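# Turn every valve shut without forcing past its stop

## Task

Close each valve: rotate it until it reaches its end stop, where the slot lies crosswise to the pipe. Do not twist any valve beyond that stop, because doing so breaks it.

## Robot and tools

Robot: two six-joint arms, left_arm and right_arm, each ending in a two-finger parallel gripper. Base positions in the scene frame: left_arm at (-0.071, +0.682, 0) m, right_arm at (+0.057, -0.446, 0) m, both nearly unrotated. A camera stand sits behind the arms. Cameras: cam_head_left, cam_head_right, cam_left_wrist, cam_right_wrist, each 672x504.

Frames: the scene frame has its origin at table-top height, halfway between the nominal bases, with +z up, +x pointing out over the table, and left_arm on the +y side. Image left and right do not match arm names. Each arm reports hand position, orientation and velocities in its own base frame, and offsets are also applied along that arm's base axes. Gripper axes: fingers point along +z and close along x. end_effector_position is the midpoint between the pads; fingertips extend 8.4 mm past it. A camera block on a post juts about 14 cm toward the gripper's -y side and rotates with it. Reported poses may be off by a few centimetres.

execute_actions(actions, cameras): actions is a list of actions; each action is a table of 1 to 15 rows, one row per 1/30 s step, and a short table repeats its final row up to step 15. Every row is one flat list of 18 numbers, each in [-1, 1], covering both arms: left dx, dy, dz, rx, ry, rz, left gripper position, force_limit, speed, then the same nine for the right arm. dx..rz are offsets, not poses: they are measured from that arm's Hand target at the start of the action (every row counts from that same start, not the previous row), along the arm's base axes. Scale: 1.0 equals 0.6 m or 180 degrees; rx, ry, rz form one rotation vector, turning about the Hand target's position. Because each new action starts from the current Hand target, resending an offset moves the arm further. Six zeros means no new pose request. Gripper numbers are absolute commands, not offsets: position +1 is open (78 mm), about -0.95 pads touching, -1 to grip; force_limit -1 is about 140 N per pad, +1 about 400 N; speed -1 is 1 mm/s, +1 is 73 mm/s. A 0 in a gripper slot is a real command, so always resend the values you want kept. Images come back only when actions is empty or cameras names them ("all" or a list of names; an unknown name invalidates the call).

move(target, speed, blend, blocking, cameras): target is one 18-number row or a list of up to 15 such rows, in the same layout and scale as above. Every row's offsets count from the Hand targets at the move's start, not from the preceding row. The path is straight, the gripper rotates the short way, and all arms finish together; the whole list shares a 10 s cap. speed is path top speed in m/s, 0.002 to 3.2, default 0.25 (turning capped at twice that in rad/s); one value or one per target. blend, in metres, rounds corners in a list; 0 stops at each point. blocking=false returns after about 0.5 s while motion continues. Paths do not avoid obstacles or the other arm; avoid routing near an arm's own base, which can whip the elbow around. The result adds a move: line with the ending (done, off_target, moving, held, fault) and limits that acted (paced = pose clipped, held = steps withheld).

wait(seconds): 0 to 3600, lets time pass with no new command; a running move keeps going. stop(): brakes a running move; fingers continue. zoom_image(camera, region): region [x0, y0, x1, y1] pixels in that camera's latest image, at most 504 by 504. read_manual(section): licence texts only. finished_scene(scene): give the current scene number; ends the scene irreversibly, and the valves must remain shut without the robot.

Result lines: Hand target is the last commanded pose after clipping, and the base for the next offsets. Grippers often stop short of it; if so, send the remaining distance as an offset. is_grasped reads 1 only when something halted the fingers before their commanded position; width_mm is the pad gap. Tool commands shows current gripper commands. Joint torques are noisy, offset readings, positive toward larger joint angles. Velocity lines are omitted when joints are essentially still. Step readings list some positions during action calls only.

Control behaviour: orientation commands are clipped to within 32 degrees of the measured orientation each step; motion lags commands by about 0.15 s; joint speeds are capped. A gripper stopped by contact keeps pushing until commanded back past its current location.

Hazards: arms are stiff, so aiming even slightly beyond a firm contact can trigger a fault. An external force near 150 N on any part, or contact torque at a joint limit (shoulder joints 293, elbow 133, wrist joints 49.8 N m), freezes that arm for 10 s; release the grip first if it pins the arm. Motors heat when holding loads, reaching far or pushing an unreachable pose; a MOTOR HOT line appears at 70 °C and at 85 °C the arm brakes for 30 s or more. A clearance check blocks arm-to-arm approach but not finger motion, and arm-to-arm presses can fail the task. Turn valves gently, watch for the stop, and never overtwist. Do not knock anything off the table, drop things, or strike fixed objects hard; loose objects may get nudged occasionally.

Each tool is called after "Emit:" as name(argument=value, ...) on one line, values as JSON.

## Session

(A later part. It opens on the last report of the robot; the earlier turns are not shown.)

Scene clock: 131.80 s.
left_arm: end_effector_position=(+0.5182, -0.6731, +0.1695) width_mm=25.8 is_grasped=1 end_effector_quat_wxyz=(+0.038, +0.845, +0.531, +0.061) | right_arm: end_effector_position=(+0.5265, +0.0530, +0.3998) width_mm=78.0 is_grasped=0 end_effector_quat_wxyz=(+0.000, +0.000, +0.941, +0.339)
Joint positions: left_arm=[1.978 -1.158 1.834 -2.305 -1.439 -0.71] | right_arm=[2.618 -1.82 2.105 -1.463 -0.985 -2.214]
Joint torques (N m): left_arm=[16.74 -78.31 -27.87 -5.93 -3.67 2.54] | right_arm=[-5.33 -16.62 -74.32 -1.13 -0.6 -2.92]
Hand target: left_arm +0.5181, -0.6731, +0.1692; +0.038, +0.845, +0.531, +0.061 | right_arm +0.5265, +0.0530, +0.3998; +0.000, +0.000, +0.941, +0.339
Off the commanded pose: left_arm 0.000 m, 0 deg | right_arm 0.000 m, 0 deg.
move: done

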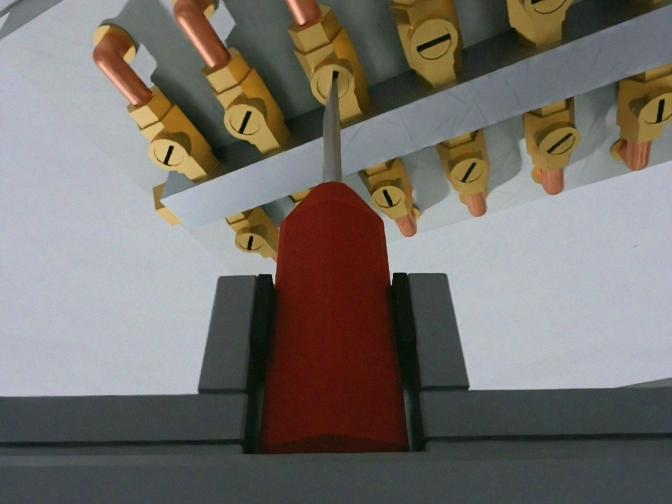

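Emit:
move(target=[-0.0004,0,0.0003,0.0119,0,-0.0824,-1,-0.8,-0.3,0,0,0,0,0,0,1,1,1], speed=0.1, cameras=["cam_left_wrist"])

Emit:
zoom_image(camera="cam_left_wrist", region=[310, 60, 350, 100])

Scene clock: 134.00 s.
left_arm: end_effector_position=(+0.5179, -0.6731, +0.1694) width_mm=25.8 is_grasped=1 end_effector_quat_wxyz=(+0.030, +0.907, +0.416, +0.065) | right_arm: end_effector_position=(+0.5265, +0.0530, +0.3998) width_mm=78.0 is_grasped=0 end_effector_quat_wxyz=(+0.000, +0.000, +0.941, +0.339)
Joint positions: left_arm=[1.978 -1.158 1.835 -2.304 -1.438 -0.449] | right_arm=[2.618 -1.82 2.105 -1.463 -0.985 -2.214]
Joint torques (N m): left_arm=[0.29 -108.54 -19.96 -2.18 0.16 2.46] | right_arm=[-4.77 -17.52 -73.47 -1.17 -0.33 -3.09]
Hand target: left_arm +0.5179, -0.6731, +0.1694; +0.030, +0.907, +0.416, +0.065 | right_arm +0.5265, +0.0530, +0.3998; +0.000, +0.000, +0.941, +0.339
Off the commanded pose: left_arm 0.000 m, 0 deg | right_arm 0.000 m, 0 deg.
move: done

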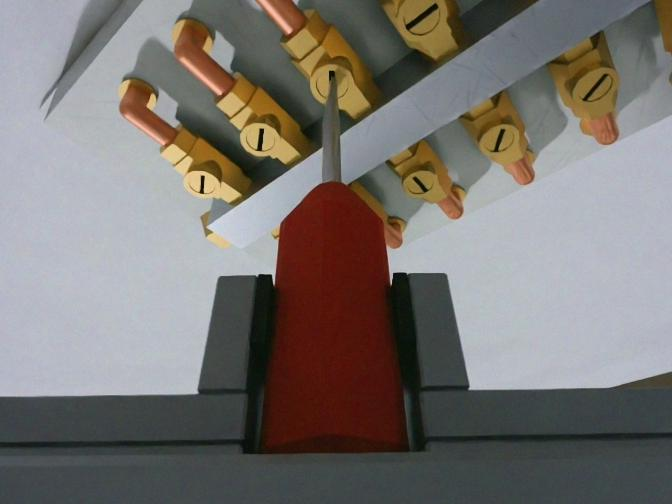

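Scaled by 12.600.

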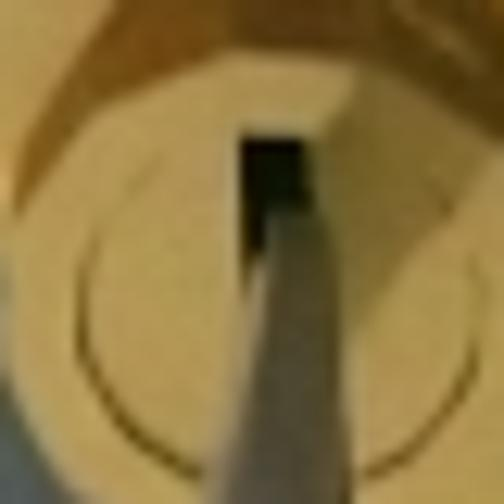

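Emit:
move(target=[0.0004,0,-0.0003,-0.0103,0,0.0714,-1,-0.8,-0.3,0,0,0,0,0,0,1,1,1], speed=0.1, cameras=["cam_left_wrist"])

Emit:
zoom_image(camera="cam_left_wrist", region=[310, 60, 350, 100])

Scene clock: 136.40 s.
left_arm: end_effector_position=(+0.5182, -0.6731, +0.1693) width_mm=25.8 is_grasped=1 end_effector_quat_wxyz=(+0.037, +0.854, +0.516, +0.062) end_effector_velocity=(+0.000, +0.000, +0.000) end_effector_angular_velocity=(-0.001, +0.000, +0.005) | right_arm: end_effector_position=(+0.5265, +0.0530, +0.3998) width_mm=78.0 is_grasped=0 end_effector_quat_wxyz=(+0.000, +0.000, +0.941, +0.339)
Joint positions: left_arm=[1.978 -1.157 1.834 -2.305 -1.439 -0.675] | right_arm=[2.618 -1.82 2.105 -1.463 -0.985 -2.214]
Joint velocities: left_arm=[0 0 0 -0.001 0 -0.005] | right_arm=[within noise]
Joint torques (N m): left_arm=[5.79 -59.46 -28.61 -0.43 -0.37 -1.52] | right_arm=[-5.72 -14.38 -74.42 -1.12 -0.28 -2.93]
Hand target: left_arm +0.5181, -0.6731, +0.1692; +0.037, +0.854, +0.516, +0.062 | right_arm +0.5265, +0.0530, +0.3998; +0.000, +0.000, +0.941, +0.339
Off the commanded pose: left_arm 0.000 m, 0 deg | right_arm 0.000 m, 0 deg.
move: done

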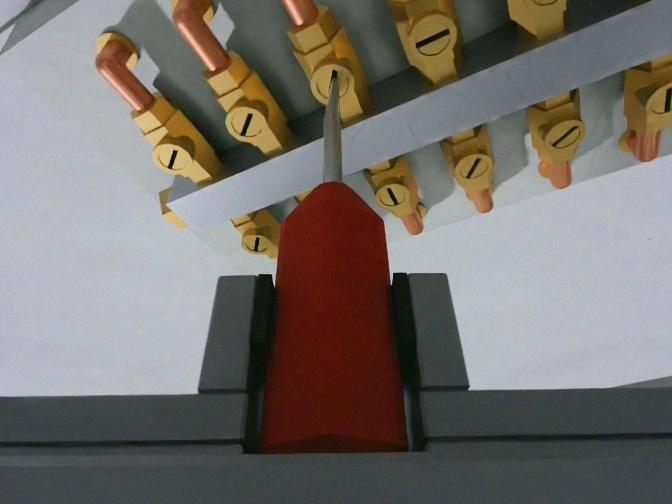

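Scaled by 12.600.

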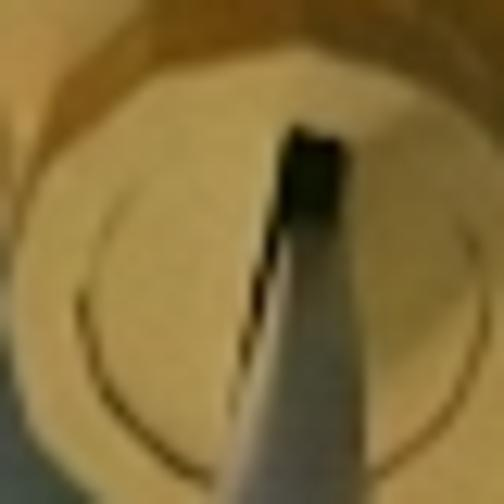

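Emit:
move(target=[-0.0005,0,0.0037,-0.0016,0,0.011,-1,-0.8,-0.3,0,0,0,0,0,0,1,1,1], speed=0.1)

Emit:
move(target=[0,0,0,0,0,0,-0.97,-0.1,-0.3,0,0,0,0,0,0,1,1,1], cameras=["cam_left_wrist"])

Emit:
zoom_image(camera="cam_left_wrist", region=[310, 60, 350, 100])

Scene clock: 137.37 s.
left_arm: end_effector_position=(+0.5179, -0.6731, +0.1714) width_mm=25.8 is_grasped=1 end_effector_quat_wxyz=(+0.038, +0.845, +0.530, +0.061) | right_arm: end_effector_position=(+0.5265, +0.0530, +0.3998) width_mm=78.0 is_grasped=0 end_effector_quat_wxyz=(+0.000, +0.000, +0.941, +0.339)
Joint positions: left_arm=[1.978 -1.16 1.833 -2.301 -1.439 -0.71] | right_arm=[2.618 -1.82 2.105 -1.463 -0.985 -2.214]
Joint torques (N m): left_arm=[-14.47 -150.14 -46.74 -3.83 1.92 -1.31] | right_arm=[-5.05 -16.67 -73.67 -1.49 -0.54 -3.11]
Hand target: left_arm +0.5178, -0.6731, +0.1715; +0.038, +0.845, +0.531, +0.061 | right_arm +0.5265, +0.0530, +0.3998; +0.000, +0.000, +0.941, +0.339
Off the commanded pose: left_arm 0.000 m, 0 deg | right_arm 0.000 m, 0 deg.
move: done

Scene clock: 137.87 s.
left_arm: end_effector_position=(+0.5178, -0.6731, +0.1715) width_mm=25.3 is_grasped=1 end_effector_quat_wxyz=(+0.038, +0.845, +0.531, +0.061) | right_arm: end_effector_position=(+0.5265, +0.0530, +0.3998) width_mm=78.0 is_grasped=0 end_effector_quat_wxyz=(+0.000, +0.000, +0.941, +0.339)
Joint positions: left_arm=[1.978 -1.16 1.833 -2.301 -1.439 -0.711] | right_arm=[2.618 -1.82 2.105 -1.463 -0.985 -2.214]
Joint torques (N m): left_arm=[-14.67 -150.34 -46.43 -4 3.01 -1.73] | right_arm=[-4.54 -16.02 -74.24 -1.1 -0.32 -3.12]
Hand target: left_arm +0.5178, -0.6731, +0.1715; +0.038, +0.845, +0.531, +0.061 | right_arm +0.5265, +0.0530, +0.3998; +0.000, +0.000, +0.941, +0.339
Off the commanded pose: left_arm 0.000 m, 0 deg | right_arm 0.000 m, 0 deg.
move: done

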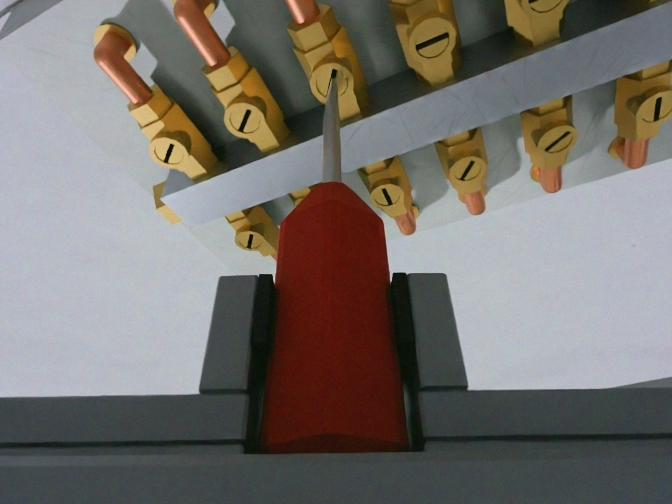

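Scaled by 12.600.

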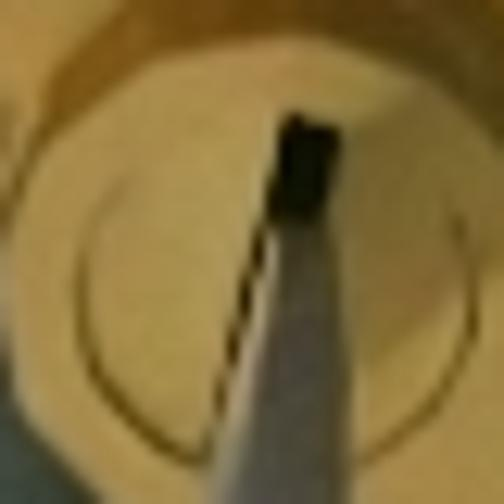

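Emit:
move(target=[0.0005,0,-0.0037,0,0,0,-0.97,-0.1,-0.3,0,0,0,0,0,0,1,1,1], speed=0.02, cameras=["cam_left_wrist"])

Emit:
zoom_image(camera="cam_left_wrist", region=[310, 60, 350, 100])

Scene clock: 138.53 s.
left_arm: end_effector_position=(+0.5182, -0.6732, +0.1695) width_mm=25.3 is_grasped=1 end_effector_quat_wxyz=(+0.038, +0.845, +0.531, +0.061) | right_arm: end_effector_position=(+0.5265, +0.0530, +0.3998) width_mm=78.0 is_grasped=0 end_effector_quat_wxyz=(+0.000, +0.000, +0.941, +0.339)
Joint positions: left_arm=[1.978 -1.158 1.834 -2.305 -1.439 -0.71] | right_arm=[2.618 -1.82 2.105 -1.463 -0.985 -2.214]
Joint torques (N m): left_arm=[15.81 -79.15 -27.49 -5.67 3.1 2.55] | right_arm=[-4.95 -15.89 -74.42 -0.79 -0.2 -3.01]
Hand target: left_arm +0.5181, -0.6731, +0.1692; +0.038, +0.845, +0.531, +0.061 | right_arm +0.5265, +0.0530, +0.3998; +0.000, +0.000, +0.941, +0.339
Off the commanded pose: left_arm 0.000 m, 0 deg | right_arm 0.000 m, 0 deg.
move: done

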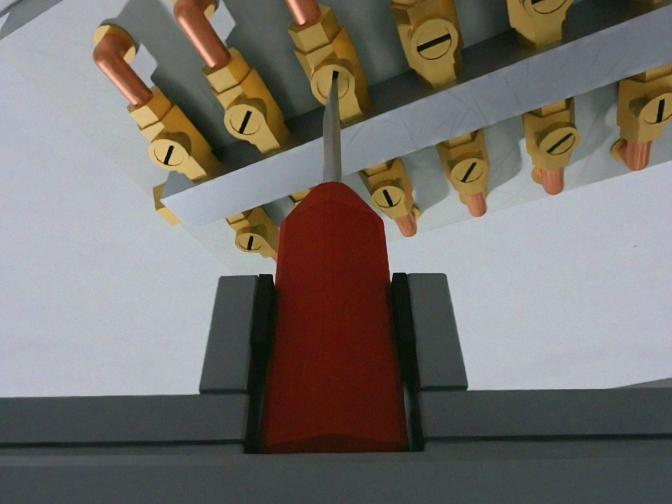

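Scaled by 12.600.

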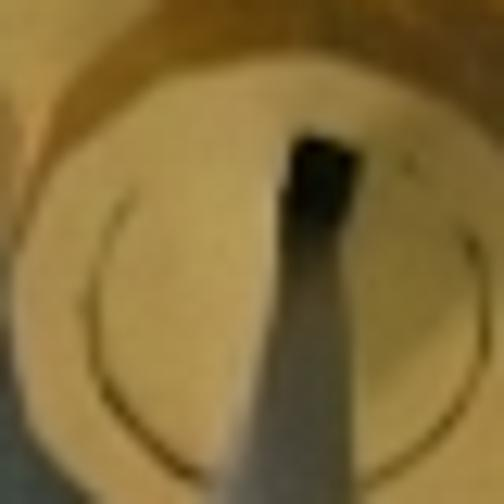

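Emit:
move(target=[0,0,0,-0.0024,0,0.0165,-0.97,-0.1,-0.3,0,0,0,0,0,0,1,1,1], speed=0.05, cameras=["cam_left_wrist"])

Emit:
zoom_image(camera="cam_left_wrist", region=[310, 60, 350, 100])

Emit:
move(target=[0,0,0,0.0048,0,-0.033,-0.97,-0.1,-0.3,0,0,0,0,0,0,1,1,1], speed=0.05, cameras=["cam_left_wrist"])

Emit:
zoom_image(camera="cam_left_wrist", region=[310, 60, 350, 100])

Scene clock: 139.80 s.
left_arm: end_effector_position=(+0.5182, -0.6730, +0.1692) width_mm=25.3 is_grasped=1 end_effector_quat_wxyz=(+0.040, +0.831, +0.552, +0.060) | right_arm: end_effector_position=(+0.5265, +0.0530, +0.3998) width_mm=78.0 is_grasped=0 end_effector_quat_wxyz=(+0.000, +0.000, +0.941, +0.339)
Joint positions: left_arm=[1.978 -1.157 1.834 -2.305 -1.439 -0.762] | right_arm=[2.618 -1.82 2.105 -1.463 -0.985 -2.214]
Joint torques (N m): left_arm=[4.03 -151.01 -46.96 -8.93 -3.53 -1.82] | right_arm=[-5.33 -16.65 -73.29 -1.06 -0.4 -2.87]
Hand target: left_arm +0.5181, -0.6731, +0.1692; +0.040, +0.830, +0.552, +0.060 | right_arm +0.5265, +0.0530, +0.3998; +0.000, +0.000, +0.941, +0.339
Off the commanded pose: left_arm 0.000 m, 0 deg | right_arm 0.000 m, 0 deg.
move: done

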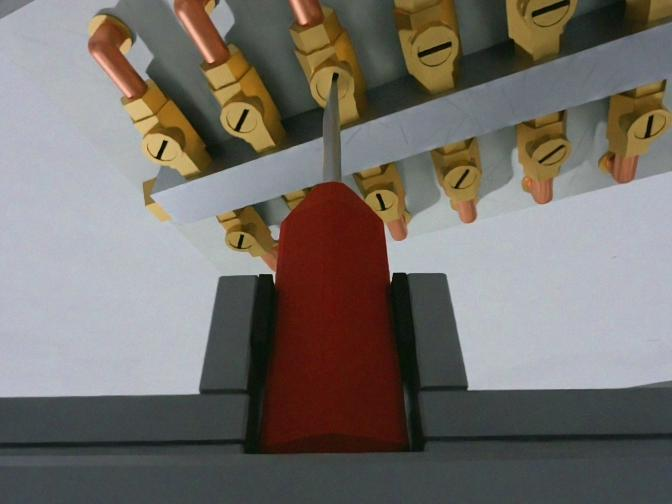

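Scaled by 12.600.

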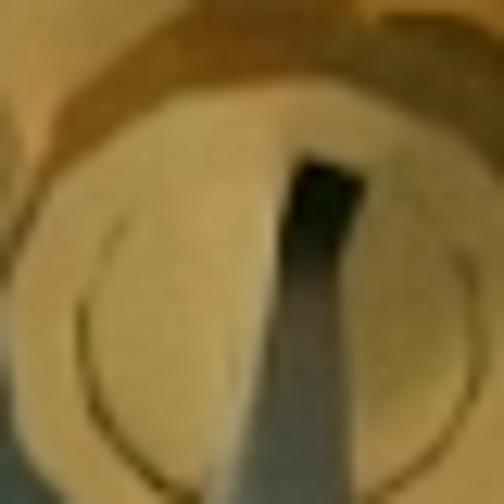

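Scene clock: 141.30 s.
left_arm: end_effector_position=(+0.5181, -0.6731, +0.1692) width_mm=25.3 is_grasped=1 end_effector_quat_wxyz=(+0.036, +0.858, +0.508, +0.062) | right_arm: end_effector_position=(+0.5265, +0.0530, +0.3998) width_mm=78.0 is_grasped=0 end_effector_quat_wxyz=(+0.000, +0.000, +0.941, +0.339)
Joint positions: left_arm=[1.978 -1.157 1.834 -2.305 -1.439 -0.658] | right_arm=[2.618 -1.82 2.105 -1.463 -0.985 -2.214]
Joint torques (N m): left_arm=[-5.74 -146.06 -46.73 -4.04 4.23 2.98] | right_arm=[-4.34 -16.52 -73.63 -1.04 -0.35 -2.95]
Hand target: left_arm +0.5181, -0.6731, +0.1692; +0.036, +0.858, +0.508, +0.062 | right_arm +0.5265, +0.0530, +0.3998; +0.000, +0.000, +0.941, +0.339
Off the commanded pose: left_arm 0.000 m, 0 deg | right_arm 0.000 m, 0 deg.
move: done

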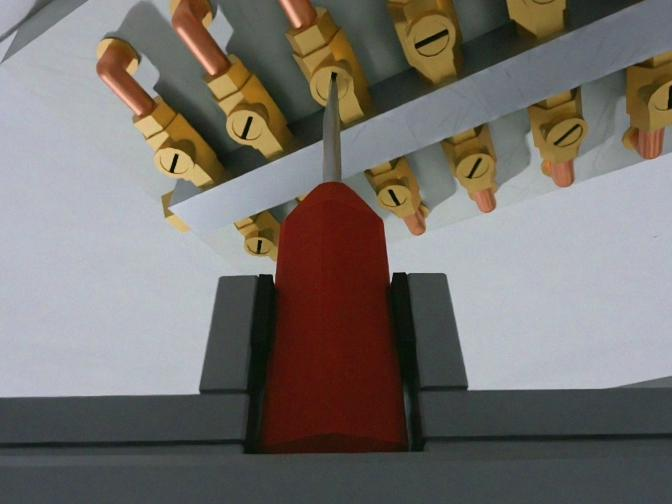

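Scaled by 12.600.

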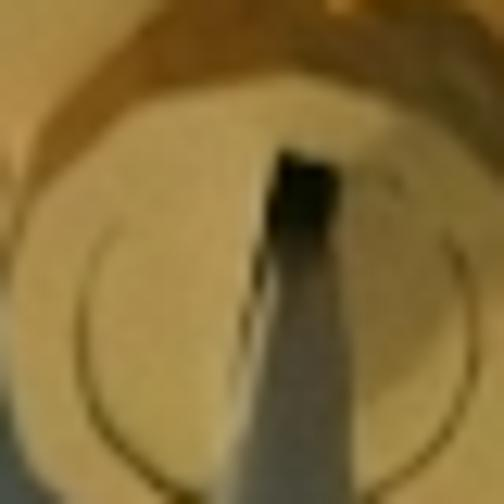

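Emit:
move(target=[[0,0,0,-0.0024,0,0.0165,-0.97,-0.1,-0.3,0,0,0,0,0,0,1,1,1],[0.0003,0,-0.002,-0.0024,0,0.0165,-0.97,-0.1,-0.3,0,0,0,0,0,0,1,1,1]], speed=0.03, cameras=["cam_left_wrist"])

Emit:
zoom_image(camera="cam_left_wrist", region=[310, 60, 350, 100])

Scene clock: 142.77 s.
left_arm: end_effector_position=(+0.5183, -0.6731, +0.1684) width_mm=25.3 is_grasped=1 end_effector_quat_wxyz=(+0.038, +0.845, +0.530, +0.061) | right_arm: end_effector_position=(+0.5265, +0.0530, +0.3998) width_mm=78.0 is_grasped=0 end_effector_quat_wxyz=(+0.000, +0.000, +0.941, +0.339)
Joint positions: left_arm=[1.979 -1.156 1.835 -2.306 -1.439 -0.71] | right_arm=[2.618 -1.82 2.105 -1.463 -0.985 -2.214]
Joint torques (N m): left_arm=[12.43 -107.47 -34.75 -7.77 -4.09 -1.66] | right_arm=[-5.98 -17.66 -73.82 -1.14 -0.11 -2.85]
Hand target: left_arm +0.5183, -0.6731, +0.1680; +0.038, +0.845, +0.531, +0.061 | right_arm +0.5265, +0.0530, +0.3998; +0.000, +0.000, +0.941, +0.339
Off the commanded pose: left_arm 0.000 m, 0 deg | right_arm 0.000 m, 0 deg.
move: done

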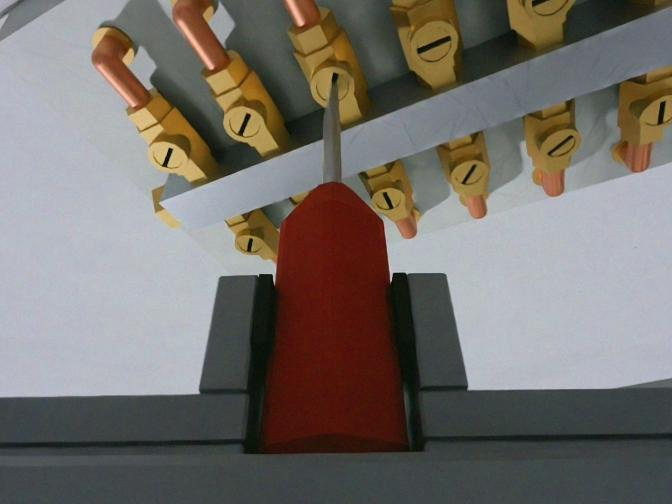

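Scaled by 12.600.

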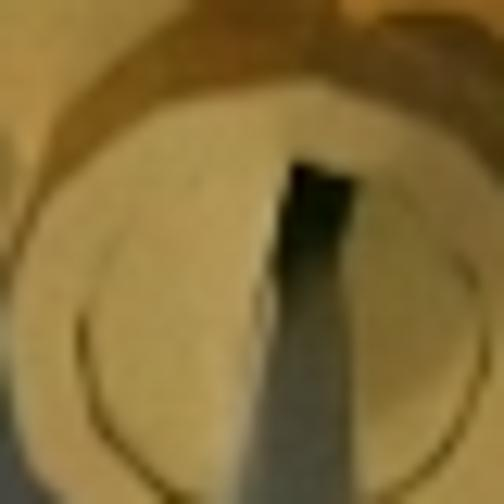

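Emit:
move(target=[-0.0008,0.0002,0.0004,0.0272,0,-0.1886,-0.97,-0.1,-0.3,0,0,0,0,0,0,1,1,1], speed=0.2, cameras=["cam_left_wrist"])

Emit:
zoom_image(camera="cam_left_wrist", region=[310, 60, 350, 100])

Scene clock: 145.10 s.
left_arm: end_effector_position=(+0.5178, -0.6729, +0.1683) width_mm=25.3 is_grasped=1 end_effector_quat_wxyz=(+0.018, +0.963, +0.258, +0.070) | right_arm: end_effector_position=(+0.5265, +0.0530, +0.3998) width_mm=78.0 is_grasped=0 end_effector_quat_wxyz=(+0.000, +0.000, +0.941, +0.339)
Joint positions: left_arm=[1.978 -1.157 1.836 -2.307 -1.439 -0.112] | right_arm=[2.618 -1.82 2.105 -1.463 -0.985 -2.214]
Joint torques (N m): left_arm=[7.82 -158.28 -37.89 -8.83 -3.45 2.81] | right_arm=[-4.79 -16.72 -73.7 -1.18 -0.54 -3.05]
Hand target: left_arm +0.5178, -0.6729, +0.1683; +0.018, +0.964, +0.258, +0.070 | right_arm +0.5265, +0.0530, +0.3998; +0.000, +0.000, +0.941, +0.339
Off the commanded pose: left_arm 0.000 m, 0 deg | right_arm 0.000 m, 0 deg.
move: done

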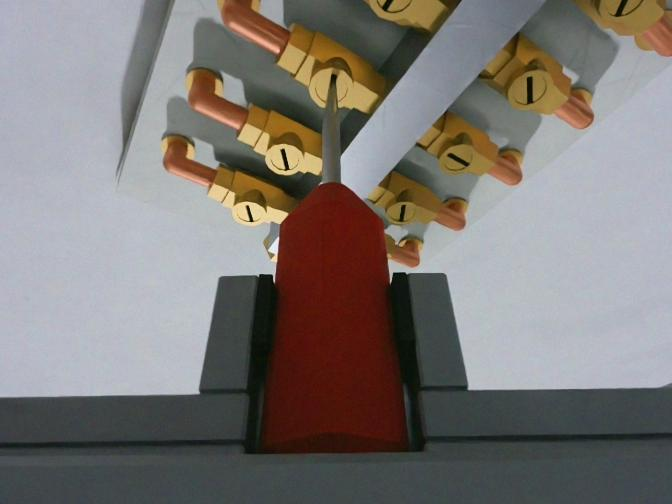

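Scaled by 12.600.

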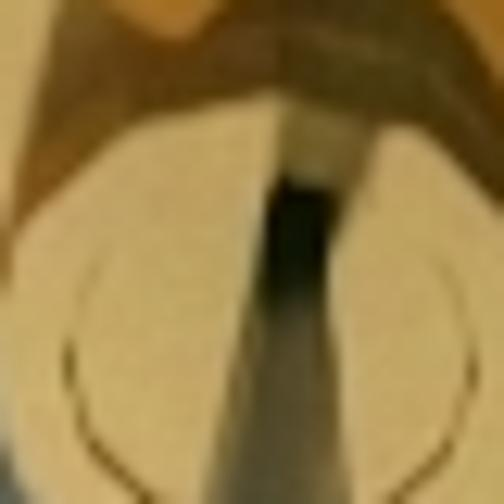

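Emit:
move(target=[[-0.0005,0.0003,-0.0001,0.0166,0,-0.1155,-0.97,-0.1,-0.3,0,0,0,0,0,0,1,1,1],[-0.0005,0.0003,-0.0001,0.0182,0,-0.1265,-0.97,-0.1,-0.3,0,0,0,0,0,0,1,1,1]], speed=[0.2,0.05], cameras=["cam_left_wrist"])

Emit:
zoom_image(camera="cam_left_wrist", region=[290, 40, 380, 130])

Scene clock: 147.37 s.
left_arm: end_effector_position=(+0.5175, -0.6728, +0.1682) width_mm=25.3 is_grasped=1 end_effector_quat_wxyz=(+0.004, +0.996, +0.061, +0.072) | right_arm: end_effector_position=(+0.5265, +0.0530, +0.3998) width_mm=78.0 is_grasped=0 end_effector_quat_wxyz=(+0.000, +0.000, +0.941, +0.339)
Joint positions: left_arm=[1.978 -1.157 1.837 -2.308 -1.439 0.289] | right_arm=[2.618 -1.82 2.105 -1.463 -0.985 -2.214]
Joint torques (N m): left_arm=[12.95 -156.49 -38.18 -7.79 -1.65 4.29] | right_arm=[-2.57 -17.24 -72.87 -1.27 -0.55 -2.42]
Hand target: left_arm +0.5175, -0.6728, +0.1682; +0.004, +0.996, +0.061, +0.072 | right_arm +0.5265, +0.0530, +0.3998; +0.000, +0.000, +0.941, +0.339
Off the commanded pose: left_arm 0.000 m, 0 deg | right_arm 0.000 m, 0 deg.
move: done

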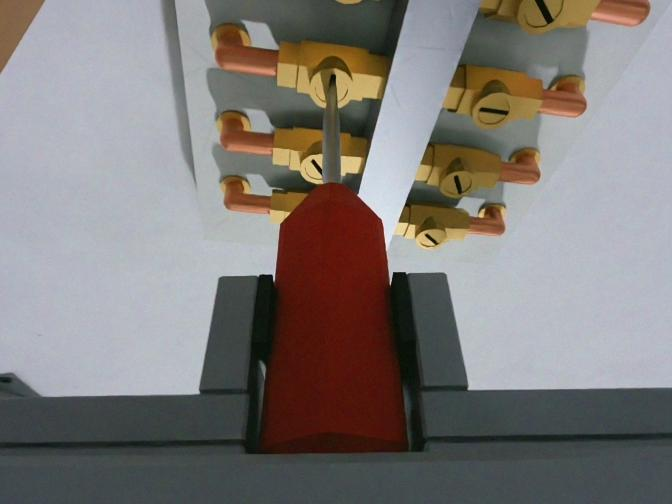

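Scaled by 5.600.

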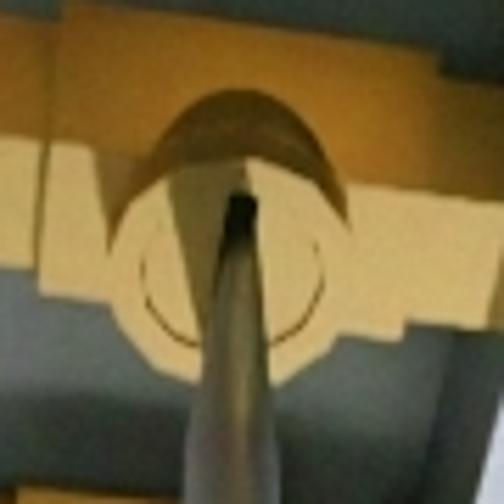

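Emit:
move(target=[[0,0,0,-0.0036,0,0.0247,-0.97,-0.1,-0.3,0,0,0,0,0,0,1,1,1],[-0.0024,0,0.0165,-0.0036,0,0.0247,-0.97,-0.1,-0.3,0,0,0,0,0,0,1,1,1],[-0.0047,-0.0665,0.0163,-0.0341,0,0.2364,-0.97,-0.1,-0.3,0,0,0,0,0,0,1,1,1]], speed=[0.1,0.1,0.4], cameras=["cam_left_wrist"])

Emit:
zoom_image(camera="cam_left_wrist", region=[310, 55, 350, 95])

Scene clock: 150.30 s.
left_arm: end_effector_position=(+0.5147, -0.7126, +0.1780) width_mm=25.3 is_grasped=1 end_effector_quat_wxyz=(+0.030, +0.904, +0.421, +0.065) | right_arm: end_effector_position=(+0.5265, +0.0530, +0.3998) width_mm=78.0 is_grasped=0 end_effector_quat_wxyz=(+0.000, +0.000, +0.941, +0.339)
Joint positions: left_arm=[1.956 -1.126 1.764 -2.264 -1.437 -0.483] | right_arm=[2.618 -1.82 2.105 -1.463 -0.985 -2.214]
Joint torques (N m): left_arm=[-14.73 -117.13 -48.2 -3.86 5.24 -2.25] | right_arm=[-3.58 -16.69 -73.88 -1.33 -0.32 -2.71]
Hand target: left_arm +0.5147, -0.7127, +0.1780; +0.030, +0.904, +0.421, +0.065 | right_arm +0.5265, +0.0530, +0.3998; +0.000, +0.000, +0.941, +0.339
Off the commanded pose: left_arm 0.000 m, 0 deg | right_arm 0.000 m, 0 deg.
move: done

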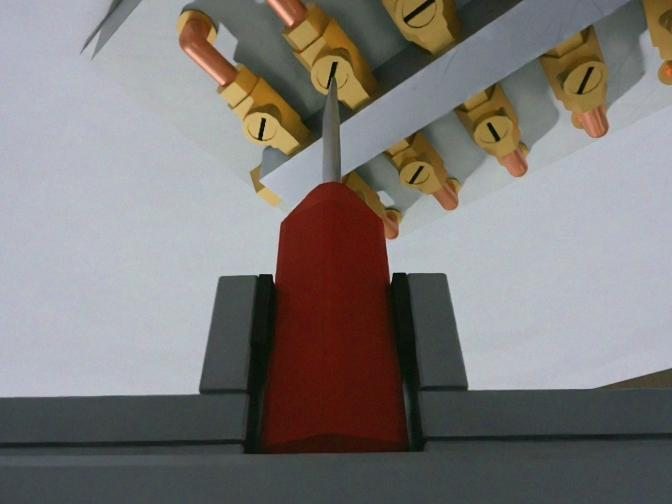

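Scaled by 12.600.

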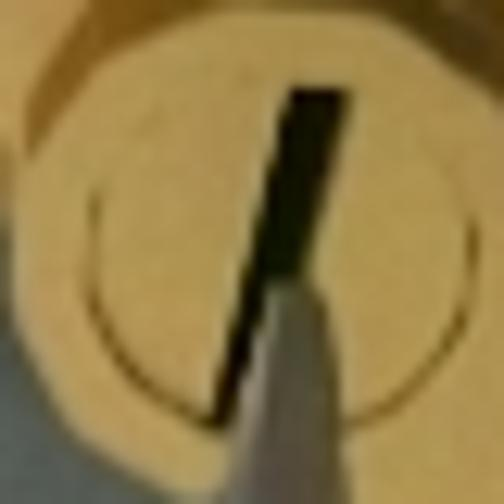

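Emit:
move(target=[[0.0008,-0.0001,0,-0.0021,0,0.0143,-0.97,-0.1,-0.3,0,0,0,0,0,0,1,1,1],[0.0027,-0.0001,-0.0132,-0.0021,0,0.0143,-0.97,-0.1,-0.3,0,0,0,0,0,0,1,1,1],[0.003,-0.0001,-0.0153,-0.0021,0,0.0143,-0.97,-0.1,-0.3,0,0,0,0,0,0,1,1,1]], speed=[0.05,0.05,0.01], cameras=["cam_left_wrist"])

Emit:
zoom_image(camera="cam_left_wrist", region=[310, 60, 350, 100])

Scene clock: 152.07 s.
left_arm: end_effector_position=(+0.5165, -0.7127, +0.1690) width_mm=25.3 is_grasped=1 end_effector_quat_wxyz=(+0.032, +0.894, +0.442, +0.065) | right_arm: end_effector_position=(+0.5265, +0.0530, +0.3998) width_mm=78.0 is_grasped=0 end_effector_quat_wxyz=(+0.000, +0.000, +0.941, +0.339)
Joint positions: left_arm=[1.958 -1.115 1.768 -2.278 -1.438 -0.526] | right_arm=[2.618 -1.82 2.105 -1.463 -0.985 -2.214]
Joint torques (N m): left_arm=[12.91 -120.42 -36.83 -8.66 -3.37 2.42] | right_arm=[-3.42 -17.31 -73.36 -1.18 -0.56 -3.03]
Hand target: left_arm +0.5165, -0.7127, +0.1688; +0.032, +0.894, +0.442, +0.065 | right_arm +0.5265, +0.0530, +0.3998; +0.000, +0.000, +0.941, +0.339
Off the commanded pose: left_arm 0.000 m, 0 deg | right_arm 0.000 m, 0 deg.
move: done

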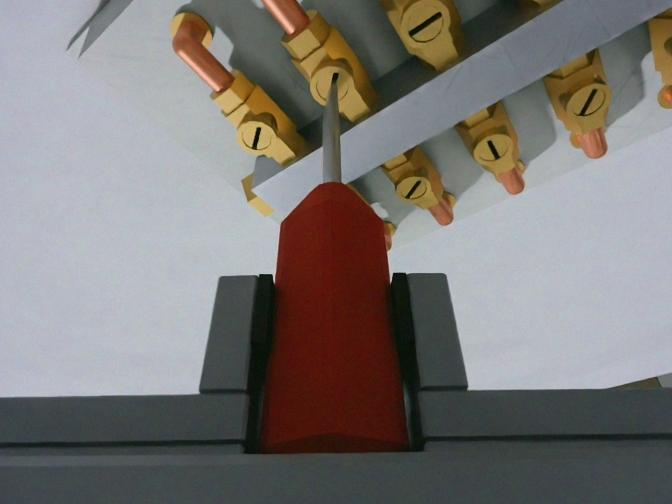

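Scaled by 12.600.

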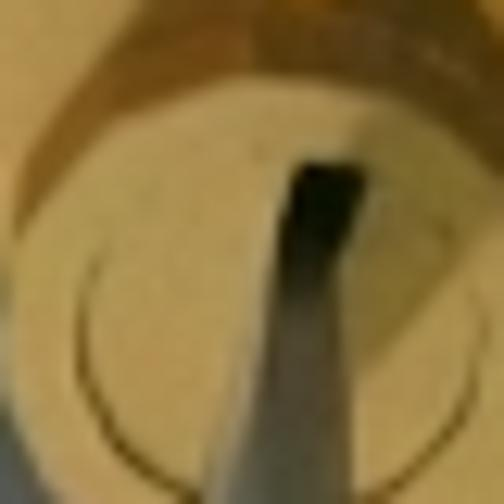

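Emit:
move(target=[[0.0002,0,-0.001,0,0,0,-0.97,-0.1,-0.3,0,0,0,0,0,0,1,1,1],[-0.0007,0.0002,-0.001,0.0179,0,-0.1243,-0.97,-0.1,-0.3,0,0,0,0,0,0,1,1,1],[-0.0011,0.0004,-0.0011,0.0345,0,-0.2397,-0.97,-0.1,-0.3,0,0,0,0,0,0,1,1,1],[-0.0011,0.0005,-0.0011,0.0361,0,-0.2507,-0.97,-0.1,-0.3,0,0,0,0,0,0,1,1,1]], speed=[0.02,0.2,0.2,0.05], blend=[0,0.01,0.005,0], cameras=["cam_left_wrist"])

Emit:
zoom_image(camera="cam_left_wrist", region=[290, 40, 380, 130])

Scene clock: 155.27 s.
left_arm: end_effector_position=(+0.5159, -0.7124, +0.1682) width_mm=25.3 is_grasped=1 end_effector_quat_wxyz=(+0.005, +0.996, +0.061, +0.072) | right_arm: end_effector_position=(+0.5265, +0.0530, +0.3998) width_mm=78.0 is_grasped=0 end_effector_quat_wxyz=(+0.000, +0.000, +0.941, +0.339)
Joint positions: left_arm=[1.957 -1.115 1.77 -2.28 -1.438 0.269] | right_arm=[2.618 -1.82 2.105 -1.463 -0.985 -2.214]
Joint torques (N m): left_arm=[11.72 -155.79 -34.8 -7.52 -3.34 4.78] | right_arm=[-4.23 -16.8 -73.34 -1.2 -0.08 -2.62]
Hand target: left_arm +0.5159, -0.7124, +0.1682; +0.005, +0.996, +0.061, +0.072 | right_arm +0.5265, +0.0530, +0.3998; +0.000, +0.000, +0.941, +0.339
Off the commanded pose: left_arm 0.000 m, 0 deg | right_arm 0.000 m, 0 deg.
move: done

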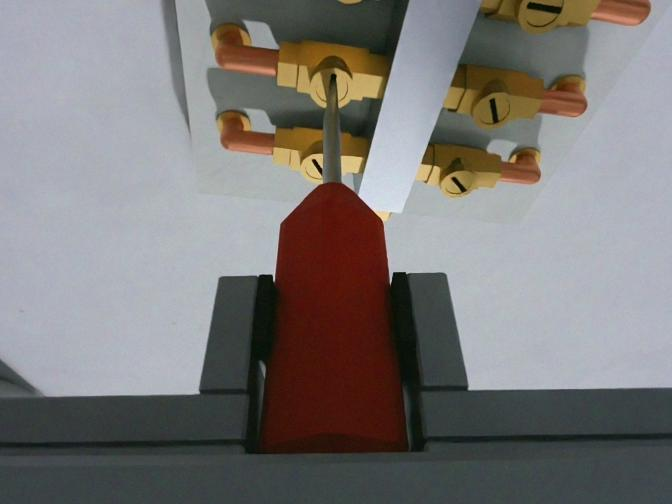

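Scaled by 5.600.

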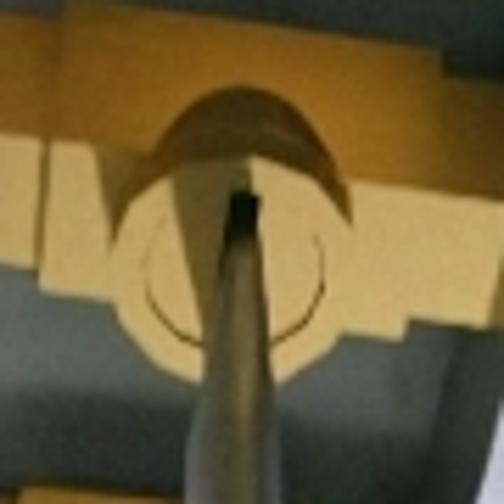

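Emit:
move(target=[[0,0,0,-0.0036,0,0.0247,-0.97,-0.1,-0.3,0,0,0,0,0,0,1,1,1],[-0.0024,0,0.0165,-0.0036,0,0.0247,-0.97,-0.1,-0.3,0,0,0,0,0,0,1,1,1],[-0.0043,-0.0663,0.0167,-0.0341,0,0.2364,-0.97,-0.1,-0.3,0,0,0,0,0,0,1,1,1]], speed=[0.1,0.1,0.4], cameras=["cam_left_wrist"])

Emit:
zoom_image(camera="cam_left_wrist", region=[310, 55, 350, 95])

Scene clock: 158.13 s.
left_arm: end_effector_position=(+0.5133, -0.7522, +0.1782) width_mm=25.3 is_grasped=1 end_effector_quat_wxyz=(+0.030, +0.904, +0.421, +0.065) | right_arm: end_effector_position=(+0.5265, +0.0530, +0.3998) width_mm=78.0 is_grasped=0 end_effector_quat_wxyz=(+0.000, +0.000, +0.941, +0.339)
Joint positions: left_arm=[1.938 -1.082 1.694 -2.235 -1.436 -0.501] | right_arm=[2.618 -1.82 2.105 -1.463 -0.985 -2.214]
Joint torques (N m): left_arm=[-14.48 -124.78 -48.62 -3.95 5.26 -1.89] | right_arm=[-3.13 -15.18 -73.2 -1.2 -0.06 -2.55]
Hand target: left_arm +0.5133, -0.7522, +0.1782; +0.030, +0.904, +0.421, +0.065 | right_arm +0.5265, +0.0530, +0.3998; +0.000, +0.000, +0.941, +0.339
Off the commanded pose: left_arm 0.000 m, 0 deg | right_arm 0.000 m, 0 deg.
move: done

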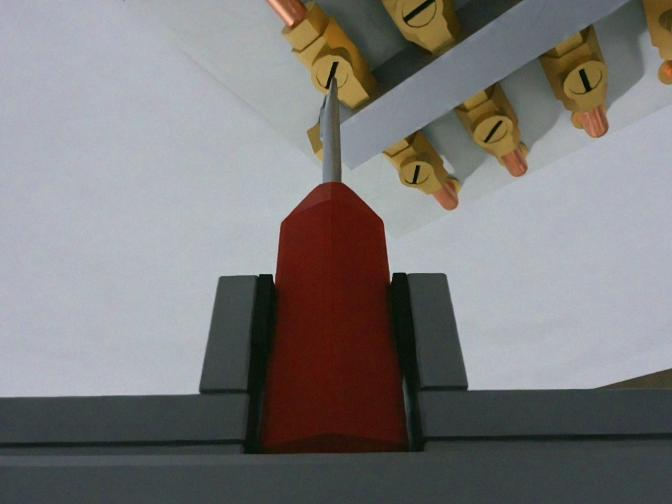

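Scaled by 12.600.

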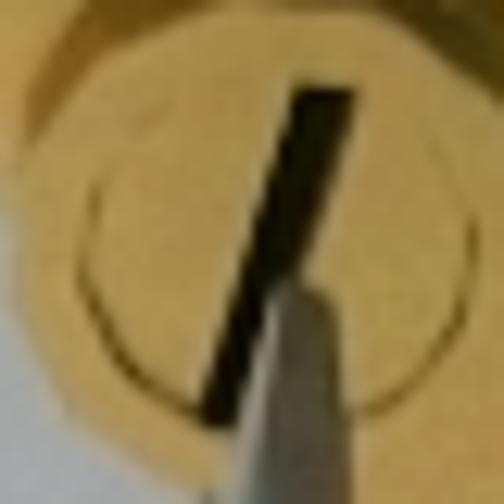

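Emit:
move(target=[[0.0006,-0.0003,0,-0.0006,0,0.0039,-0.97,-0.1,-0.3,0,0,0,0,0,0,1,1,1],[0.0025,-0.0003,-0.0132,-0.0006,0,0.0039,-0.97,-0.1,-0.3,0,0,0,0,0,0,1,1,1],[0.0028,-0.0003,-0.0153,-0.0006,0,0.0039,-0.97,-0.1,-0.3,0,0,0,0,0,0,1,1,1]], speed=[0.05,0.05,0.01], cameras=["cam_left_wrist"])

Emit:
zoom_image(camera="cam_left_wrist", region=[310, 60, 350, 100])

Scene clock: 159.43 s.
left_arm: end_effector_position=(+0.5150, -0.7524, +0.1692) width_mm=25.3 is_grasped=1 end_effector_quat_wxyz=(+0.031, +0.901, +0.427, +0.065) | right_arm: end_effector_position=(+0.5265, +0.0530, +0.3998) width_mm=78.0 is_grasped=0 end_effector_quat_wxyz=(+0.000, +0.000, +0.941, +0.339)
Joint positions: left_arm=[1.939 -1.072 1.697 -2.248 -1.437 -0.512] | right_arm=[2.618 -1.82 2.105 -1.463 -0.985 -2.214]
Joint torques (N m): left_arm=[12.93 -122.7 -37.4 -8.67 -4.14 2.35] | right_arm=[-3.85 -16.09 -73.06 -1.26 -0.21 -2.86]
Hand target: left_arm +0.5150, -0.7524, +0.1690; +0.031, +0.902, +0.427, +0.065 | right_arm +0.5265, +0.0530, +0.3998; +0.000, +0.000, +0.941, +0.339
Off the commanded pose: left_arm 0.000 m, 0 deg | right_arm 0.000 m, 0 deg.
move: done

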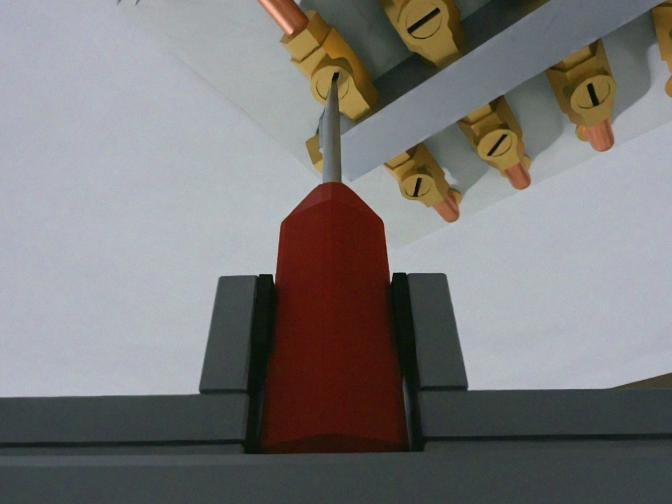

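Scaled by 12.600.

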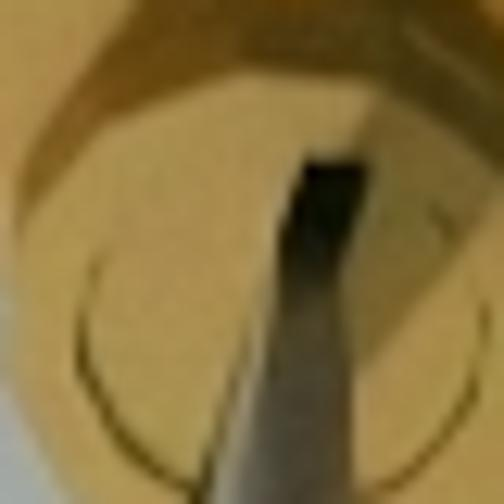

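Emit:
move(target=[[0.0002,0,-0.0012,0,0,0,-0.97,-0.1,-0.3,0,0,0,0,0,0,1,1,1],[-0.0005,0.0002,-0.0012,0.0164,0,-0.1138,-0.97,-0.1,-0.3,0,0,0,0,0,0,1,1,1],[-0.001,0.0004,-0.0012,0.033,0,-0.2293,-0.97,-0.1,-0.3,0,0,0,0,0,0,1,1,1],[-0.001,0.0005,-0.0012,0.0346,0,-0.2403,-0.97,-0.1,-0.3,0,0,0,0,0,0,1,1,1]], speed=[0.02,0.2,0.2,0.05], blend=[0,0.01,0.005,0], cameras=["cam_left_wrist"])

Emit:
zoom_image(camera="cam_left_wrist", region=[290, 40, 380, 130])

Scene clock: 162.37 s.
left_arm: end_effector_position=(+0.5144, -0.7521, +0.1683) width_mm=25.3 is_grasped=1 end_effector_quat_wxyz=(+0.005, +0.996, +0.061, +0.072) | right_arm: end_effector_position=(+0.5265, +0.0530, +0.3998) width_mm=78.0 is_grasped=0 end_effector_quat_wxyz=(+0.000, +0.000, +0.941, +0.339)
Joint positions: left_arm=[1.939 -1.072 1.699 -2.251 -1.437 0.25] | right_arm=[2.618 -1.82 2.105 -1.463 -0.985 -2.214]
Joint torques (N m): left_arm=[9.45 -169.69 -38.25 -8.35 -3.33 4.8] | right_arm=[-4.52 -16.74 -72.44 -1.19 -0.3 -2.44]
Hand target: left_arm +0.5144, -0.7521, +0.1683; +0.005, +0.996, +0.061, +0.072 | right_arm +0.5265, +0.0530, +0.3998; +0.000, +0.000, +0.941, +0.339
Off the commanded pose: left_arm 0.000 m, 0 deg | right_arm 0.000 m, 0 deg.
move: done

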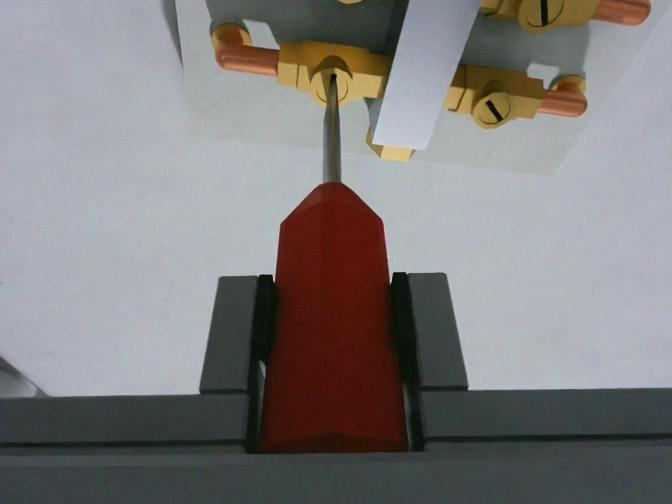

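Scaled by 5.600.

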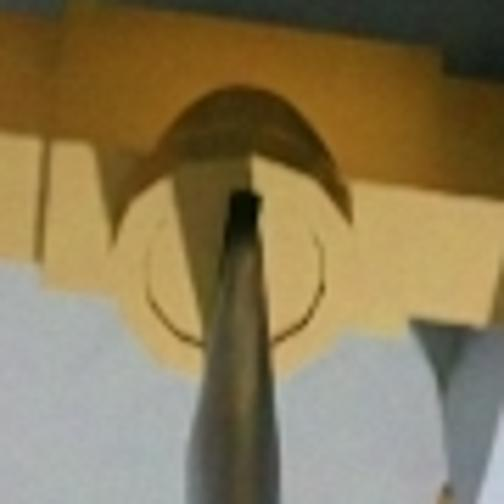

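Emit:
move(target=[[0,0,0,-0.0036,0,0.0247,-0.97,-0.1,-0.3,0,0,0,0,0,0,1,1,1],[-0.0077,0,0.0528,-0.0036,0,0.0247,-0.97,-0.1,-0.3,0,0,0,0,0,0,1,1,1],[0.1052,-0.0047,0.066,-0.0436,0,0.3024,-0.97,-0.1,-0.3,0,0,0,0,0,0,1,1,1],[0.1077,-0.0047,0.0357,-0.0436,0,0.3024,-0.97,-0.1,-0.3,0,0,0,0,0,0,1,1,1]], speed=[0.1,0.15,0.4,0.15], cameras=["cam_left_wrist"])

Emit:
zoom_image(camera="cam_left_wrist", region=[310, 55, 350, 95])

Scene clock: 166.33 s.
left_arm: end_effector_position=(+0.5790, -0.7549, +0.1899) width_mm=25.3 is_grasped=1 end_effector_quat_wxyz=(+0.037, +0.855, +0.513, +0.062) | right_arm: end_effector_position=(+0.5265, +0.0530, +0.3998) width_mm=78.0 is_grasped=0 end_effector_quat_wxyz=(+0.000, +0.000, +0.941, +0.339)
Joint positions: left_arm=[2.004 -1.037 1.599 -2.193 -1.44 -0.644] | right_arm=[2.618 -1.82 2.105 -1.463 -0.985 -2.214]
Joint torques (N m): left_arm=[14.59 -130.64 -39.58 -8.61 0.05 2.49] | right_arm=[-3.17 -17.01 -72.4 -1.29 -0.53 -2.4]
Hand target: left_arm +0.5790, -0.7549, +0.1897; +0.037, +0.855, +0.513, +0.062 | right_arm +0.5265, +0.0530, +0.3998; +0.000, +0.000, +0.941, +0.339
Off the commanded pose: left_arm 0.000 m, 0 deg | right_arm 0.000 m, 0 deg.
move: done

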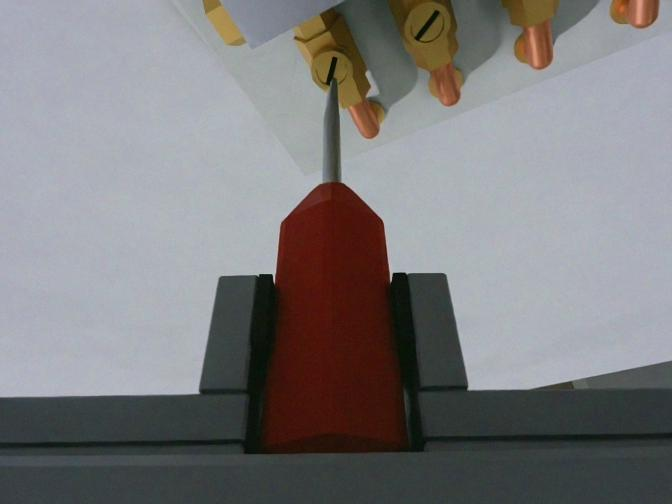

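Scaled by 12.600.

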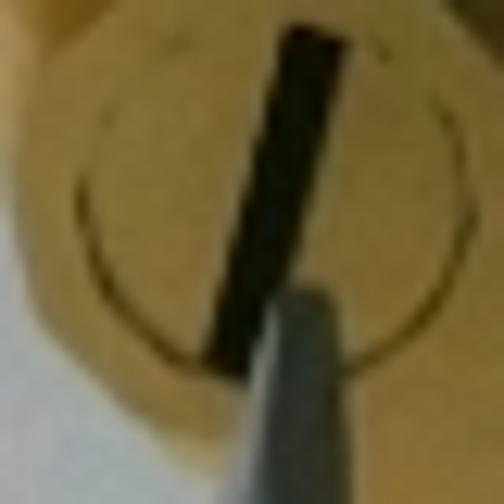

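Emit:
move(target=[[-0.0005,0.0002,0,-0.0019,0,0.0132,-0.97,-0.1,-0.3,0,0,0,0,0,0,1,1,1],[0.002,0.0002,-0.017,-0.0019,0,0.0132,-0.97,-0.1,-0.3,0,0,0,0,0,0,1,1,1],[0.0023,0.0002,-0.019,-0.0019,0,0.0132,-0.97,-0.1,-0.3,0,0,0,0,0,0,1,1,1]], speed=[0.05,0.05,0.01], cameras=["cam_left_wrist"])

Emit:
zoom_image(camera="cam_left_wrist", region=[310, 60, 350, 100])

Scene clock: 167.97 s.
left_arm: end_effector_position=(+0.5803, -0.7548, +0.1785) width_mm=25.3 is_grasped=1 end_effector_quat_wxyz=(+0.038, +0.844, +0.531, +0.061) | right_arm: end_effector_position=(+0.5265, +0.0530, +0.3998) width_mm=78.0 is_grasped=0 end_effector_quat_wxyz=(+0.000, +0.000, +0.941, +0.339)
Joint positions: left_arm=[2.005 -1.026 1.604 -2.21 -1.44 -0.685] | right_arm=[2.618 -1.82 2.105 -1.463 -0.985 -2.214]
Joint torques (N m): left_arm=[14.28 -132.99 -38.27 -8.71 -3.71 2.28] | right_arm=[-4.07 -16 -71.83 -1.44 -0.68 -2.74]
Hand target: left_arm +0.5804, -0.7548, +0.1783; +0.038, +0.844, +0.531, +0.061 | right_arm +0.5265, +0.0530, +0.3998; +0.000, +0.000, +0.941, +0.339
Off the commanded pose: left_arm 0.000 m, 0 deg | right_arm 0.000 m, 0 deg.
move: done

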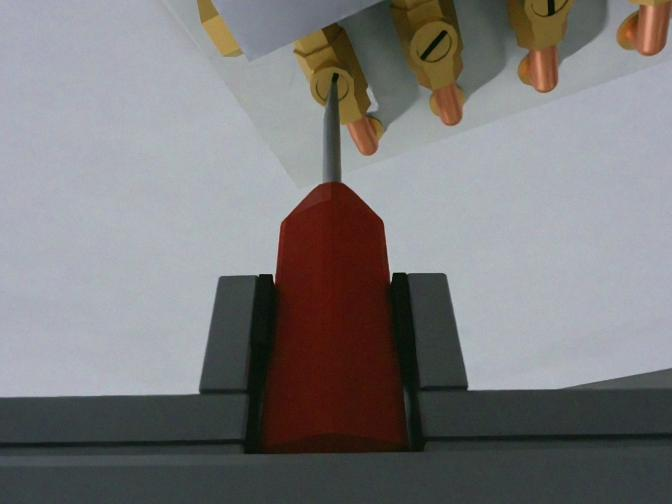

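Scaled by 12.600.

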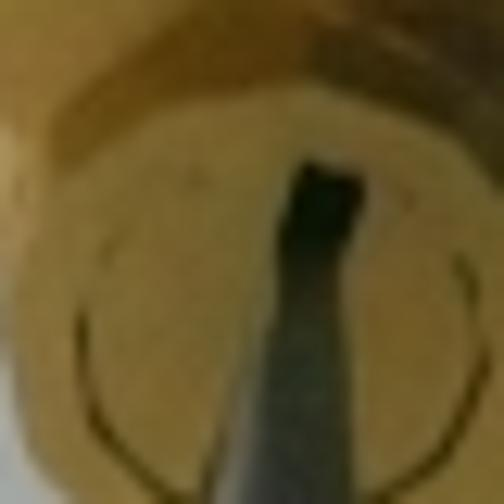

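Emit:
move(target=[[0.0002,0,-0.001,0,0,0,-0.97,-0.1,-0.3,0,0,0,0,0,0,1,1,1],[-0.0006,0.0001,-0.0011,0.0233,0,-0.1617,-0.97,-0.1,-0.3,0,0,0,0,0,0,1,1,1],[-0.0012,0.0004,-0.0012,0.0439,0,-0.3047,-0.97,-0.1,-0.3,0,0,0,0,0,0,1,1,1],[-0.0012,0.0005,-0.0012,0.0455,0,-0.3156,-0.97,-0.1,-0.3,0,0,0,0,0,0,1,1,1]], speed=[0.02,0.2,0.2,0.05], blend=[0,0.01,0.005,0], cameras=["cam_left_wrist"])

Emit:
zoom_image(camera="cam_left_wrist", region=[290, 40, 380, 130])

Scene clock: 171.63 s.
left_arm: end_effector_position=(+0.5796, -0.7545, +0.1776) width_mm=25.3 is_grasped=1 end_effector_quat_wxyz=(+0.005, +0.996, +0.061, +0.072) | right_arm: end_effector_position=(+0.5265, +0.0530, +0.3998) width_mm=78.0 is_grasped=0 end_effector_quat_wxyz=(+0.000, +0.000, +0.941, +0.339)
Joint positions: left_arm=[2.005 -1.027 1.607 -2.212 -1.441 0.316] | right_arm=[2.618 -1.82 2.105 -1.463 -0.985 -2.214]
Joint torques (N m): left_arm=[8.54 -166.89 -35.86 -7.24 -2.97 4.44] | right_arm=[-5.51 -15.64 -72.04 -1.5 -0.05 -2.23]
Hand target: left_arm +0.5796, -0.7545, +0.1776; +0.005, +0.996, +0.061, +0.072 | right_arm +0.5265, +0.0530, +0.3998; +0.000, +0.000, +0.941, +0.339
Off the commanded pose: left_arm 0.000 m, 0 deg | right_arm 0.000 m, 0 deg.
move: done

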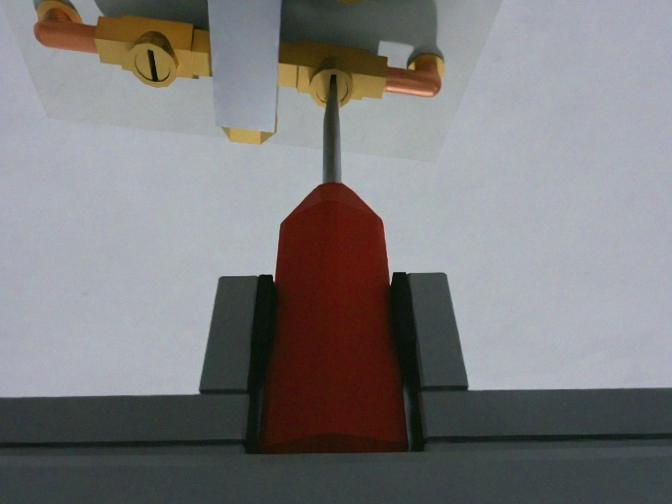

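Scaled by 5.600.

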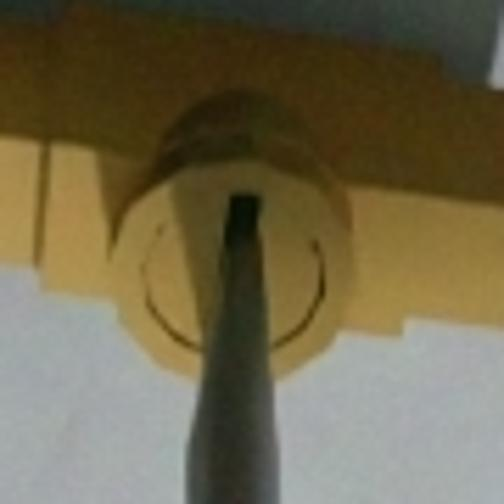

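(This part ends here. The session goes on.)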